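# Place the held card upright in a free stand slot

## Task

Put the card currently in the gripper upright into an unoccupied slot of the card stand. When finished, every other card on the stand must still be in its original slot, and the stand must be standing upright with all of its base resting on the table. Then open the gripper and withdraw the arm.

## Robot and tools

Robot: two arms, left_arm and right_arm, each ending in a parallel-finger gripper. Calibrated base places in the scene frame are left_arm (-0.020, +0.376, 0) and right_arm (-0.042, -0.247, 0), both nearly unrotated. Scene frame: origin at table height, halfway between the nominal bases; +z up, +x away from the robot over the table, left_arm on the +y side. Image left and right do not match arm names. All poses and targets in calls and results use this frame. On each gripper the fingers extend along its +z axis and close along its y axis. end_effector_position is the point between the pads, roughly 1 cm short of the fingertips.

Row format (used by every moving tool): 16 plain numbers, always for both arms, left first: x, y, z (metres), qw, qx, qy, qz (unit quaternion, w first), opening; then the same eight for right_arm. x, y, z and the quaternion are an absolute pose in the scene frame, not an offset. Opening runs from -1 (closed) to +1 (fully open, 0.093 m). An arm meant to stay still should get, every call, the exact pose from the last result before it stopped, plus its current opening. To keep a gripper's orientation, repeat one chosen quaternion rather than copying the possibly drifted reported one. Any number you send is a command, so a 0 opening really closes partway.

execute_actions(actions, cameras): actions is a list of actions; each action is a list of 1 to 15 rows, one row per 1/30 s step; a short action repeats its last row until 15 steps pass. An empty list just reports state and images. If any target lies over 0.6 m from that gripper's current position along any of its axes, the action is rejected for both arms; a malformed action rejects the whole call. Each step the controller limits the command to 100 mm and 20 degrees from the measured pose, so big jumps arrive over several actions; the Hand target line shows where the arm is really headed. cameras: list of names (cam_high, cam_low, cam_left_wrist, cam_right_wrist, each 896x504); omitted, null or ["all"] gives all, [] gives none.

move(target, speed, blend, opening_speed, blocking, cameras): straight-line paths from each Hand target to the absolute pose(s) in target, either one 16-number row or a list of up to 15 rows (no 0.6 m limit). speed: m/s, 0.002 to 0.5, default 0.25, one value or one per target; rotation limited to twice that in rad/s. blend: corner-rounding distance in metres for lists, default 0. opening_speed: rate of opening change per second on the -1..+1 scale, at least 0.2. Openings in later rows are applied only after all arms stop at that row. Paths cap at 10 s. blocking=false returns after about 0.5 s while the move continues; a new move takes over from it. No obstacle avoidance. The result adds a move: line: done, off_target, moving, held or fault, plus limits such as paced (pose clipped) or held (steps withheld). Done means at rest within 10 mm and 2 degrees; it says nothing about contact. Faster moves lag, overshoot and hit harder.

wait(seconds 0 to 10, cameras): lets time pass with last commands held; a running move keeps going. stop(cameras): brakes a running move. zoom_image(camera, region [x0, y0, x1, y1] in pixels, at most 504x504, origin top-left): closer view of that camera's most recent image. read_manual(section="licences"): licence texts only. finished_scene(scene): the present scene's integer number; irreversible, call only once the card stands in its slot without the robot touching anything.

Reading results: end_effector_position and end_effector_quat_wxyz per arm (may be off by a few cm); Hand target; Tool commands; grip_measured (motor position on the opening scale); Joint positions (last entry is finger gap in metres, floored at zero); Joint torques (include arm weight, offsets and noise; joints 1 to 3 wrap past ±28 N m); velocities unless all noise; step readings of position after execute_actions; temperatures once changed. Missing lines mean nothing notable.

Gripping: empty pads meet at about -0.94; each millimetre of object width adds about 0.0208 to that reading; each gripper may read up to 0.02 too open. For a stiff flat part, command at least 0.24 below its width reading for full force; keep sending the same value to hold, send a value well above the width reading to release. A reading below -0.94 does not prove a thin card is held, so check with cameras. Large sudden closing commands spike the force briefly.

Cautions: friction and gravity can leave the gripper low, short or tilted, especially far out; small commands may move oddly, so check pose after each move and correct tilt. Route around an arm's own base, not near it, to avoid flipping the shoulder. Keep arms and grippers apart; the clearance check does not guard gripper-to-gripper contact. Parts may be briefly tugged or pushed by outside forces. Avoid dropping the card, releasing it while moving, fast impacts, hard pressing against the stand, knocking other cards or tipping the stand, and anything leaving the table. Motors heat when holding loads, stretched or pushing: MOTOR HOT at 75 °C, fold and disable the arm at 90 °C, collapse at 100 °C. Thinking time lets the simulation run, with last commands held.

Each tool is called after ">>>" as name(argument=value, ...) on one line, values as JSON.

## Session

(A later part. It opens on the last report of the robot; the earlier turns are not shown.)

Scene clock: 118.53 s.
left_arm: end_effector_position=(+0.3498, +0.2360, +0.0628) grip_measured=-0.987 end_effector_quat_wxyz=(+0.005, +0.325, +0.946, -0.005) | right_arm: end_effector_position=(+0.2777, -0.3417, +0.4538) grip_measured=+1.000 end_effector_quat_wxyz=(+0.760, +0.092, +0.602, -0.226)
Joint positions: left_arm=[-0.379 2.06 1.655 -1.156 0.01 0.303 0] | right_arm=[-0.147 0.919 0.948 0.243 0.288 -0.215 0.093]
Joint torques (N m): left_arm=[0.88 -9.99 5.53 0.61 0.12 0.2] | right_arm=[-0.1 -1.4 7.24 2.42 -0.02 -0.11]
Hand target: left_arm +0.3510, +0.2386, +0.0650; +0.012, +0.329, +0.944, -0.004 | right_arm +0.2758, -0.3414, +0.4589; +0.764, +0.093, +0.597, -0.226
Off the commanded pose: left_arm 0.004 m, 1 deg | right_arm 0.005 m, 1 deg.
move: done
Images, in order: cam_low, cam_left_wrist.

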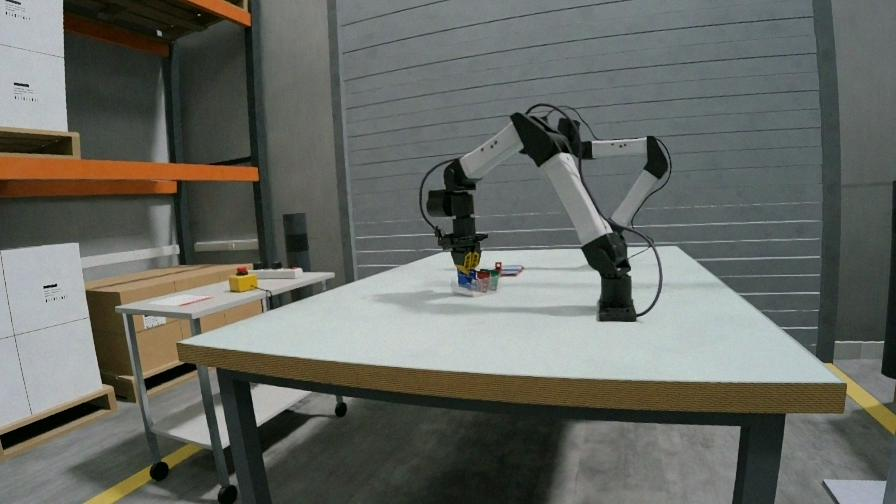

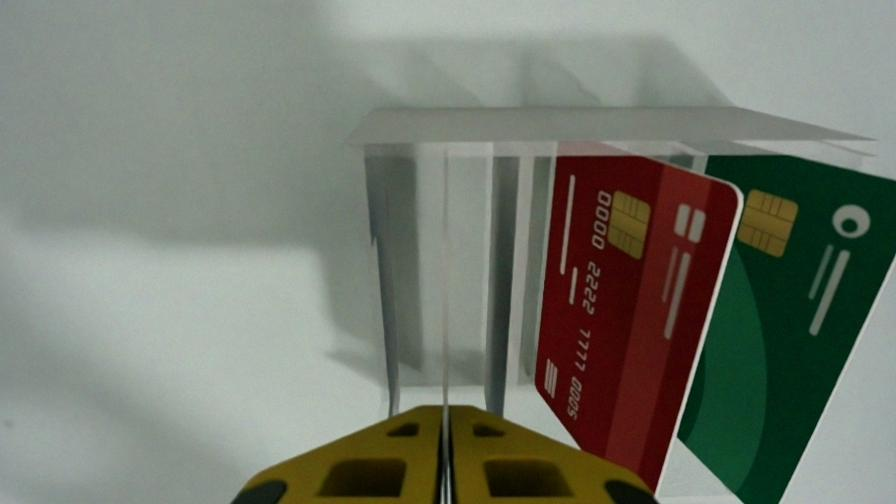

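>>> move(target=[0.351,0.2387,0.055,0.0119,0.3289,0.9444,-0.004,-1,0.2758,-0.3414,0.4589,0.764,0.093,0.597,-0.226,1], speed=0.05, cameras=["cam_low","cam_left_wrist"])

>>> zoom_image(camera="cam_low", region=[430, 200, 540, 310])

Scene clock: 125.10 s.
left_arm: end_effector_position=(+0.3501, +0.2359, +0.0555) grip_measured=-0.987 end_effector_quat_wxyz=(+0.009, +0.325, +0.946, -0.005) | right_arm: end_effector_position=(+0.2777, -0.3417, +0.4538) grip_measured=+1.000 end_effector_quat_wxyz=(+0.760, +0.092, +0.602, -0.226)
Joint positions: left_arm=[-0.379 2.06 1.626 -1.119 0.01 0.304 0] | right_arm=[-0.147 0.919 0.948 0.243 0.288 -0.215 0.093]
Joint torques (N m): left_arm=[0.88 -9.44 5.53 0.61 0.11 0.21] | right_arm=[-0.12 -1.4 7.25 2.42 -0.02 -0.11]
Hand target: left_arm +0.3510, +0.2386, +0.0550; +0.012, +0.329, +0.944, -0.004 | right_arm +0.2758, -0.3414, +0.4589; +0.764, +0.093, +0.597, -0.226
Off the commanded pose: left_arm 0.003 m, 1 deg | right_arm 0.005 m, 1 deg.
move: done
Images, in order: cam_low, cam_left_wrist.

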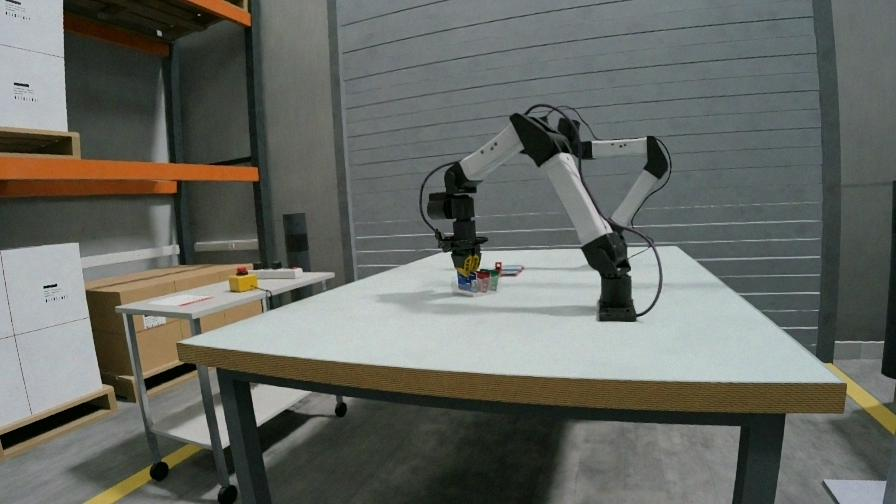

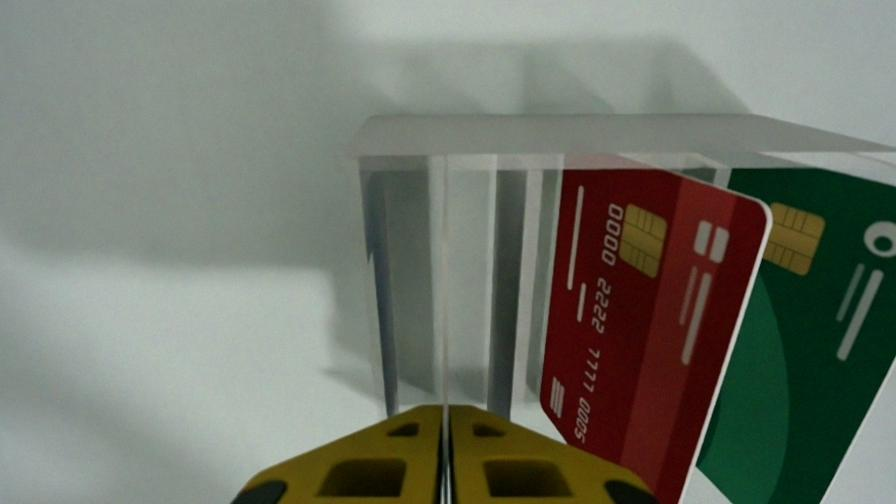

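Scaled by 4.582 from the camera's 896x504 image, which has a finer 1280x720 frame.

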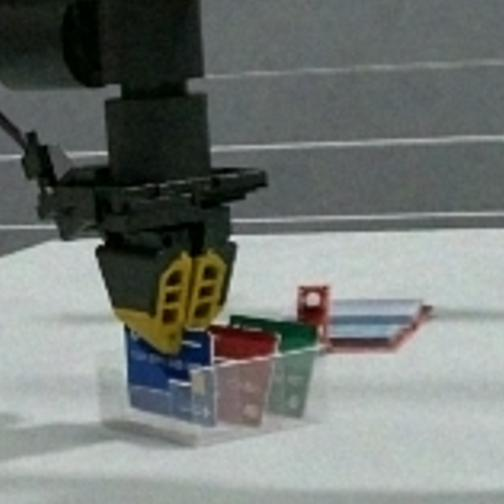

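>>> move(target=[0.351,0.2387,0.047,0.0119,0.3289,0.9444,-0.004,-1,0.2758,-0.3414,0.4589,0.764,0.093,0.597,-0.226,1], speed=0.04, cameras=["cam_low","cam_left_wrist"])

>>> zoom_image(camera="cam_low", region=[430, 200, 540, 310])

Scene clock: 130.27 s.
left_arm: end_effector_position=(+0.3493, +0.2362, +0.0503) grip_measured=-0.987 end_effector_quat_wxyz=(+0.009, +0.325, +0.946, -0.005) | right_arm: end_effector_position=(+0.2777, -0.3417, +0.4538) grip_measured=+1.000 end_effector_quat_wxyz=(+0.760, +0.092, +0.602, -0.226)
Joint positions: left_arm=[-0.379 2.06 1.605 -1.097 0.01 0.304 0] | right_arm=[-0.147 0.919 0.948 0.243 0.288 -0.215 0.093]
Joint torques (N m): left_arm=[0.88 -8.92 5.35 0.73 0.12 0.2] | right_arm=[-0.12 -1.4 7.24 2.42 -0.02 -0.11]
Hand target: left_arm +0.3509, +0.2387, +0.0470; +0.012, +0.329, +0.944, -0.004 | right_arm +0.2758, -0.3414, +0.4589; +0.764, +0.093, +0.597, -0.226
Off the commanded pose: left_arm 0.004 m, 1 deg | right_arm 0.005 m, 1 deg.
move: done
Images, in order: cam_low, cam_left_wrist.

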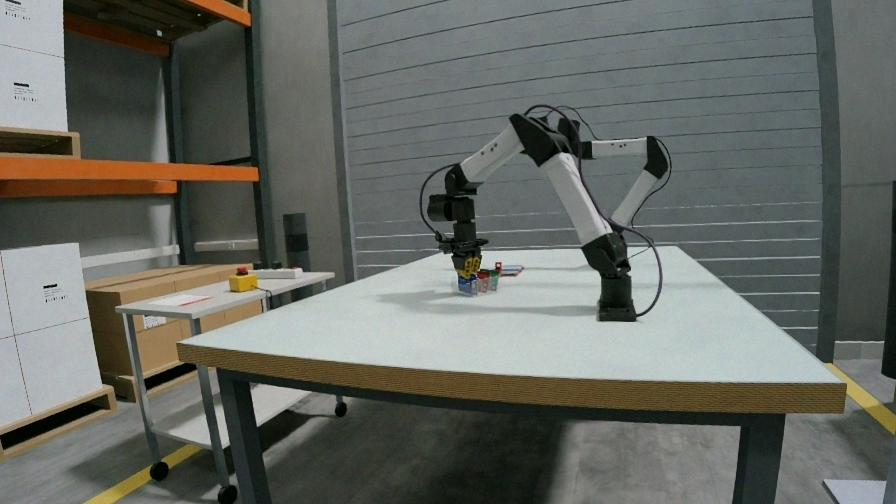

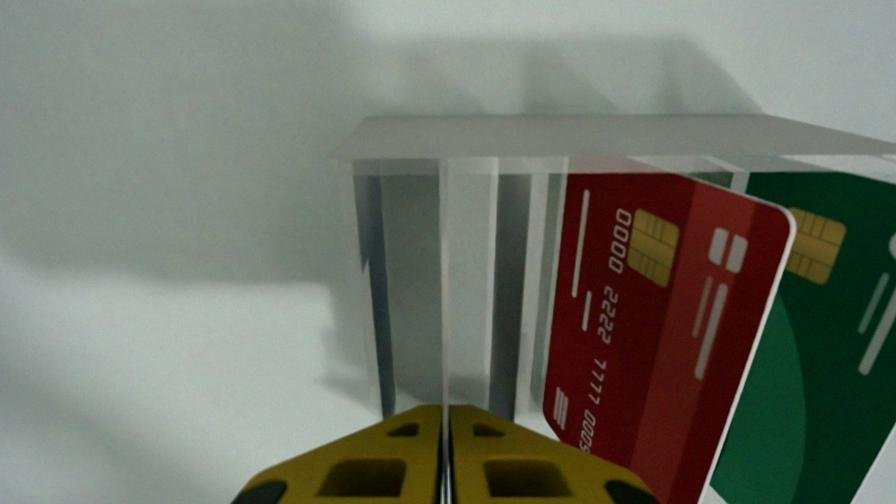

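Scaled by 4.582 from the camera's 896x504 image, which has a finer 1280x720 frame.

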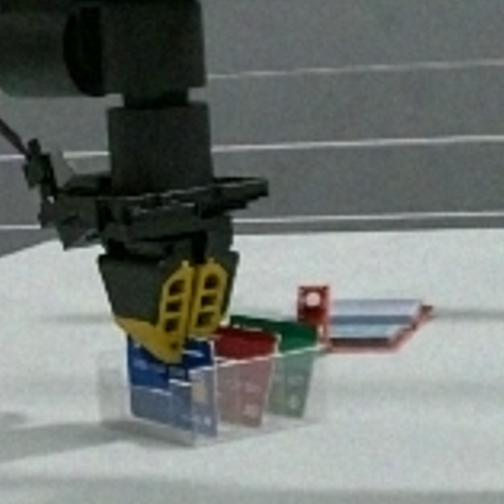

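>>> move(target=[0.351,0.2387,0.04,0.0119,0.3289,0.9444,-0.004,-1,0.2758,-0.3414,0.4589,0.764,0.093,0.597,-0.226,1], speed=0.04, cameras=["cam_low"])

>>> zoom_image(camera="cam_low", region=[430, 200, 540, 310])

Scene clock: 140.03 s.
left_arm: end_effector_position=(+0.3499, +0.2360, +0.0487) grip_measured=-0.987 end_effector_quat_wxyz=(+0.011, +0.325, +0.946, -0.005) | right_arm: end_effector_position=(+0.2777, -0.3417, +0.4538) grip_measured=+1.000 end_effector_quat_wxyz=(+0.760, +0.092, +0.602, -0.226)
Joint positions: left_arm=[-0.379 2.06 1.598 -1.086 0.01 0.304 0] | right_arm=[-0.147 0.919 0.948 0.243 0.288 -0.215 0.093]
Joint torques (N m): left_arm=[0.88 -8.42 4.25 0.89 0.12 0.21] | right_arm=[-0.09 -1.42 7.24 2.42 -0.02 -0.11]
Hand target: left_arm +0.3507, +0.2387, +0.0401; +0.011, +0.329, +0.944, -0.004 | right_arm +0.2758, -0.3414, +0.4589; +0.764, +0.093, +0.597, -0.226
Off the commanded pose: left_arm 0.009 m, 0 deg | right_arm 0.005 m, 1 deg.
move: done
Images, in order: cam_low.

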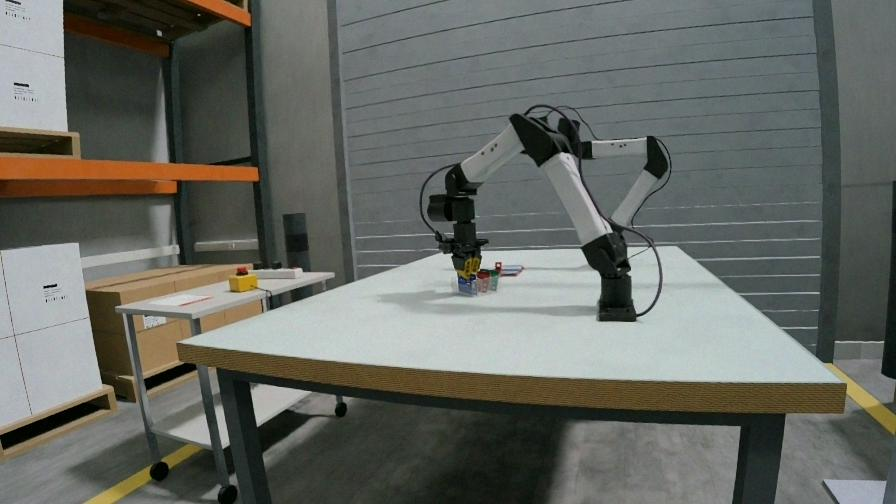

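Scaled by 4.582 from the camera's 896x504 image, which has a finer 1280x720 frame.

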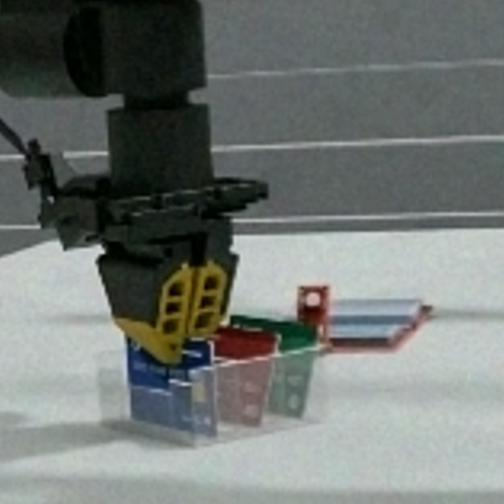

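>>> move(target=[[0.351,0.2387,0.046,0.0119,0.3289,0.9444,-0.004,-1,0.2758,-0.3414,0.4589,0.764,0.093,0.597,-0.226,1],[0.351,0.2387,0.046,0.0119,0.3289,0.9444,-0.004,-0.7,0.2758,-0.3414,0.4589,0.764,0.093,0.597,-0.226,1],[0.351,0.2387,0.15,0.0119,0.3289,0.9444,-0.004,-0.7,0.2758,-0.3414,0.4589,0.764,0.093,0.597,-0.226,1]], speed=0.1, opening_speed=0.6)

>>> zoom_image(camera="cam_low", region=[430, 200, 540, 310])

Scene clock: 148.43 s.
left_arm: end_effector_position=(+0.3517, +0.2353, +0.1421) grip_measured=-0.702 end_effector_quat_wxyz=(+0.008, +0.325, +0.946, -0.005) | right_arm: end_effector_position=(+0.2777, -0.3417, +0.4538) grip_measured=+1.000 end_effector_quat_wxyz=(+0.760, +0.092, +0.602, -0.226)
Joint positions: left_arm=[-0.379 2.06 1.971 -1.465 0.01 0.304 0.012] | right_arm=[-0.147 0.919 0.948 0.243 0.288 -0.215 0.093]
Joint torques (N m): left_arm=[0.87 -9.81 7.83 0.35 0.12 0.2] | right_arm=[-0.12 -1.4 7.23 2.42 -0.02 -0.11]
Hand target: left_arm +0.3509, +0.2386, +0.1498; +0.012, +0.329, +0.944, -0.004 | right_arm +0.2758, -0.3414, +0.4589; +0.764, +0.093, +0.597, -0.226
Off the commanded pose: left_arm 0.009 m, 1 deg | right_arm 0.005 m, 1 deg.
move: done

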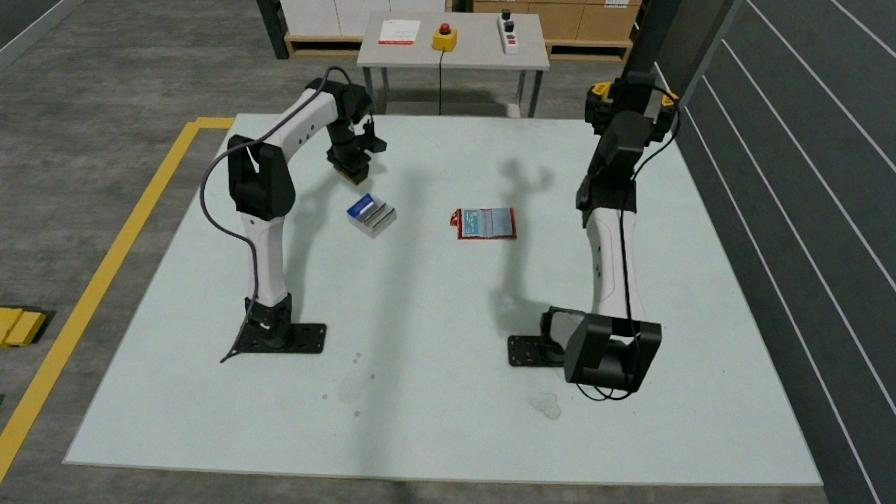

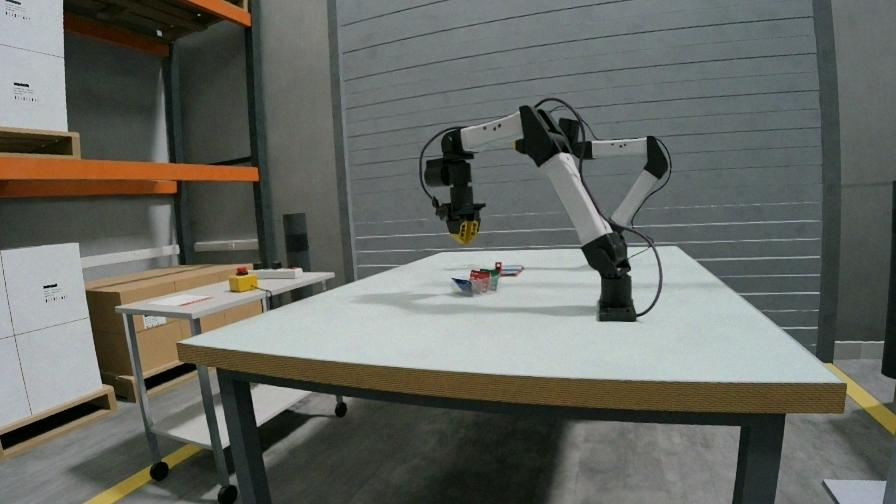

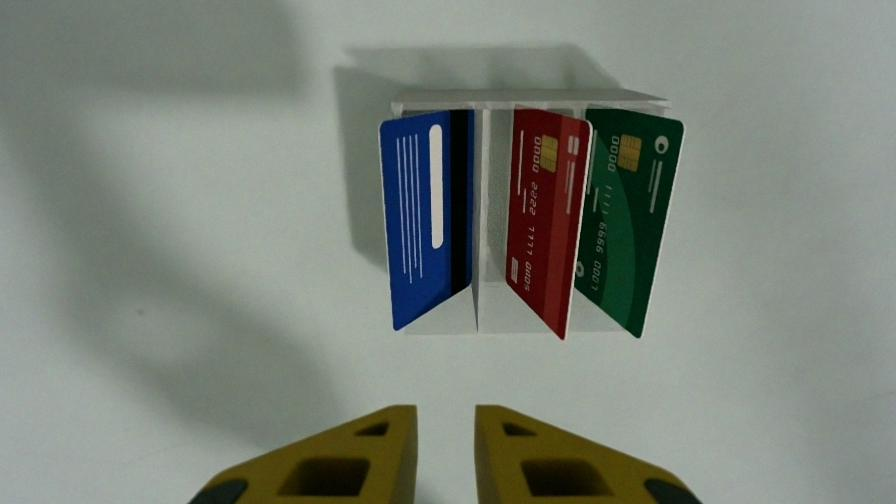

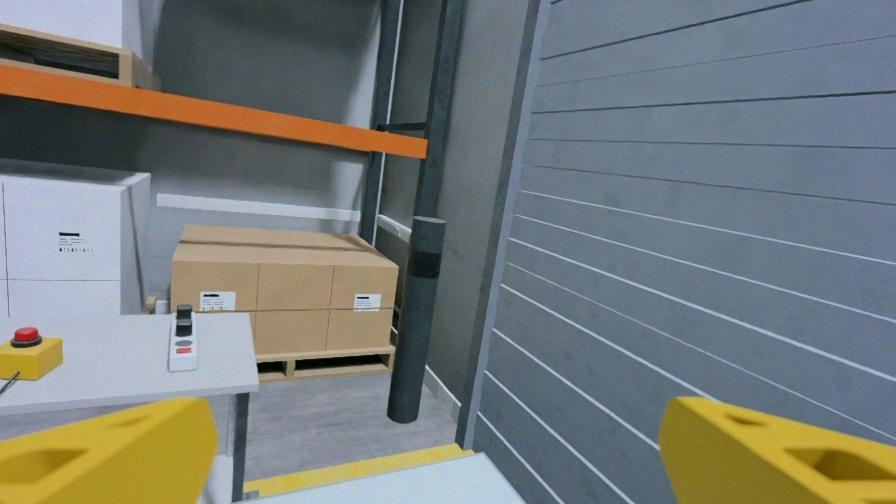

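Scaled by 4.582 from the camera's 896x504 image, which has a finer 1280x720 frame.

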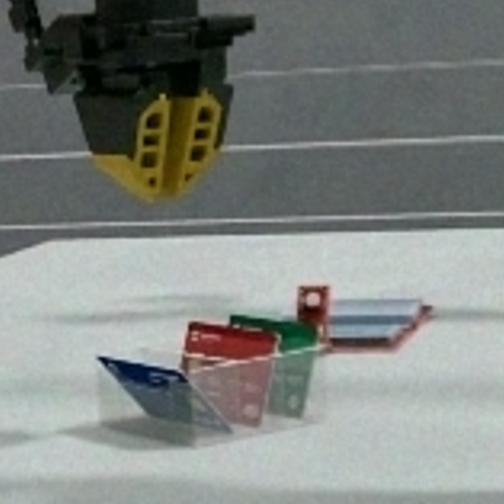

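Standing in the empty pocket with the gripper clear.

>>> finished_scene(scene=3)

The scene is finished: the task was done.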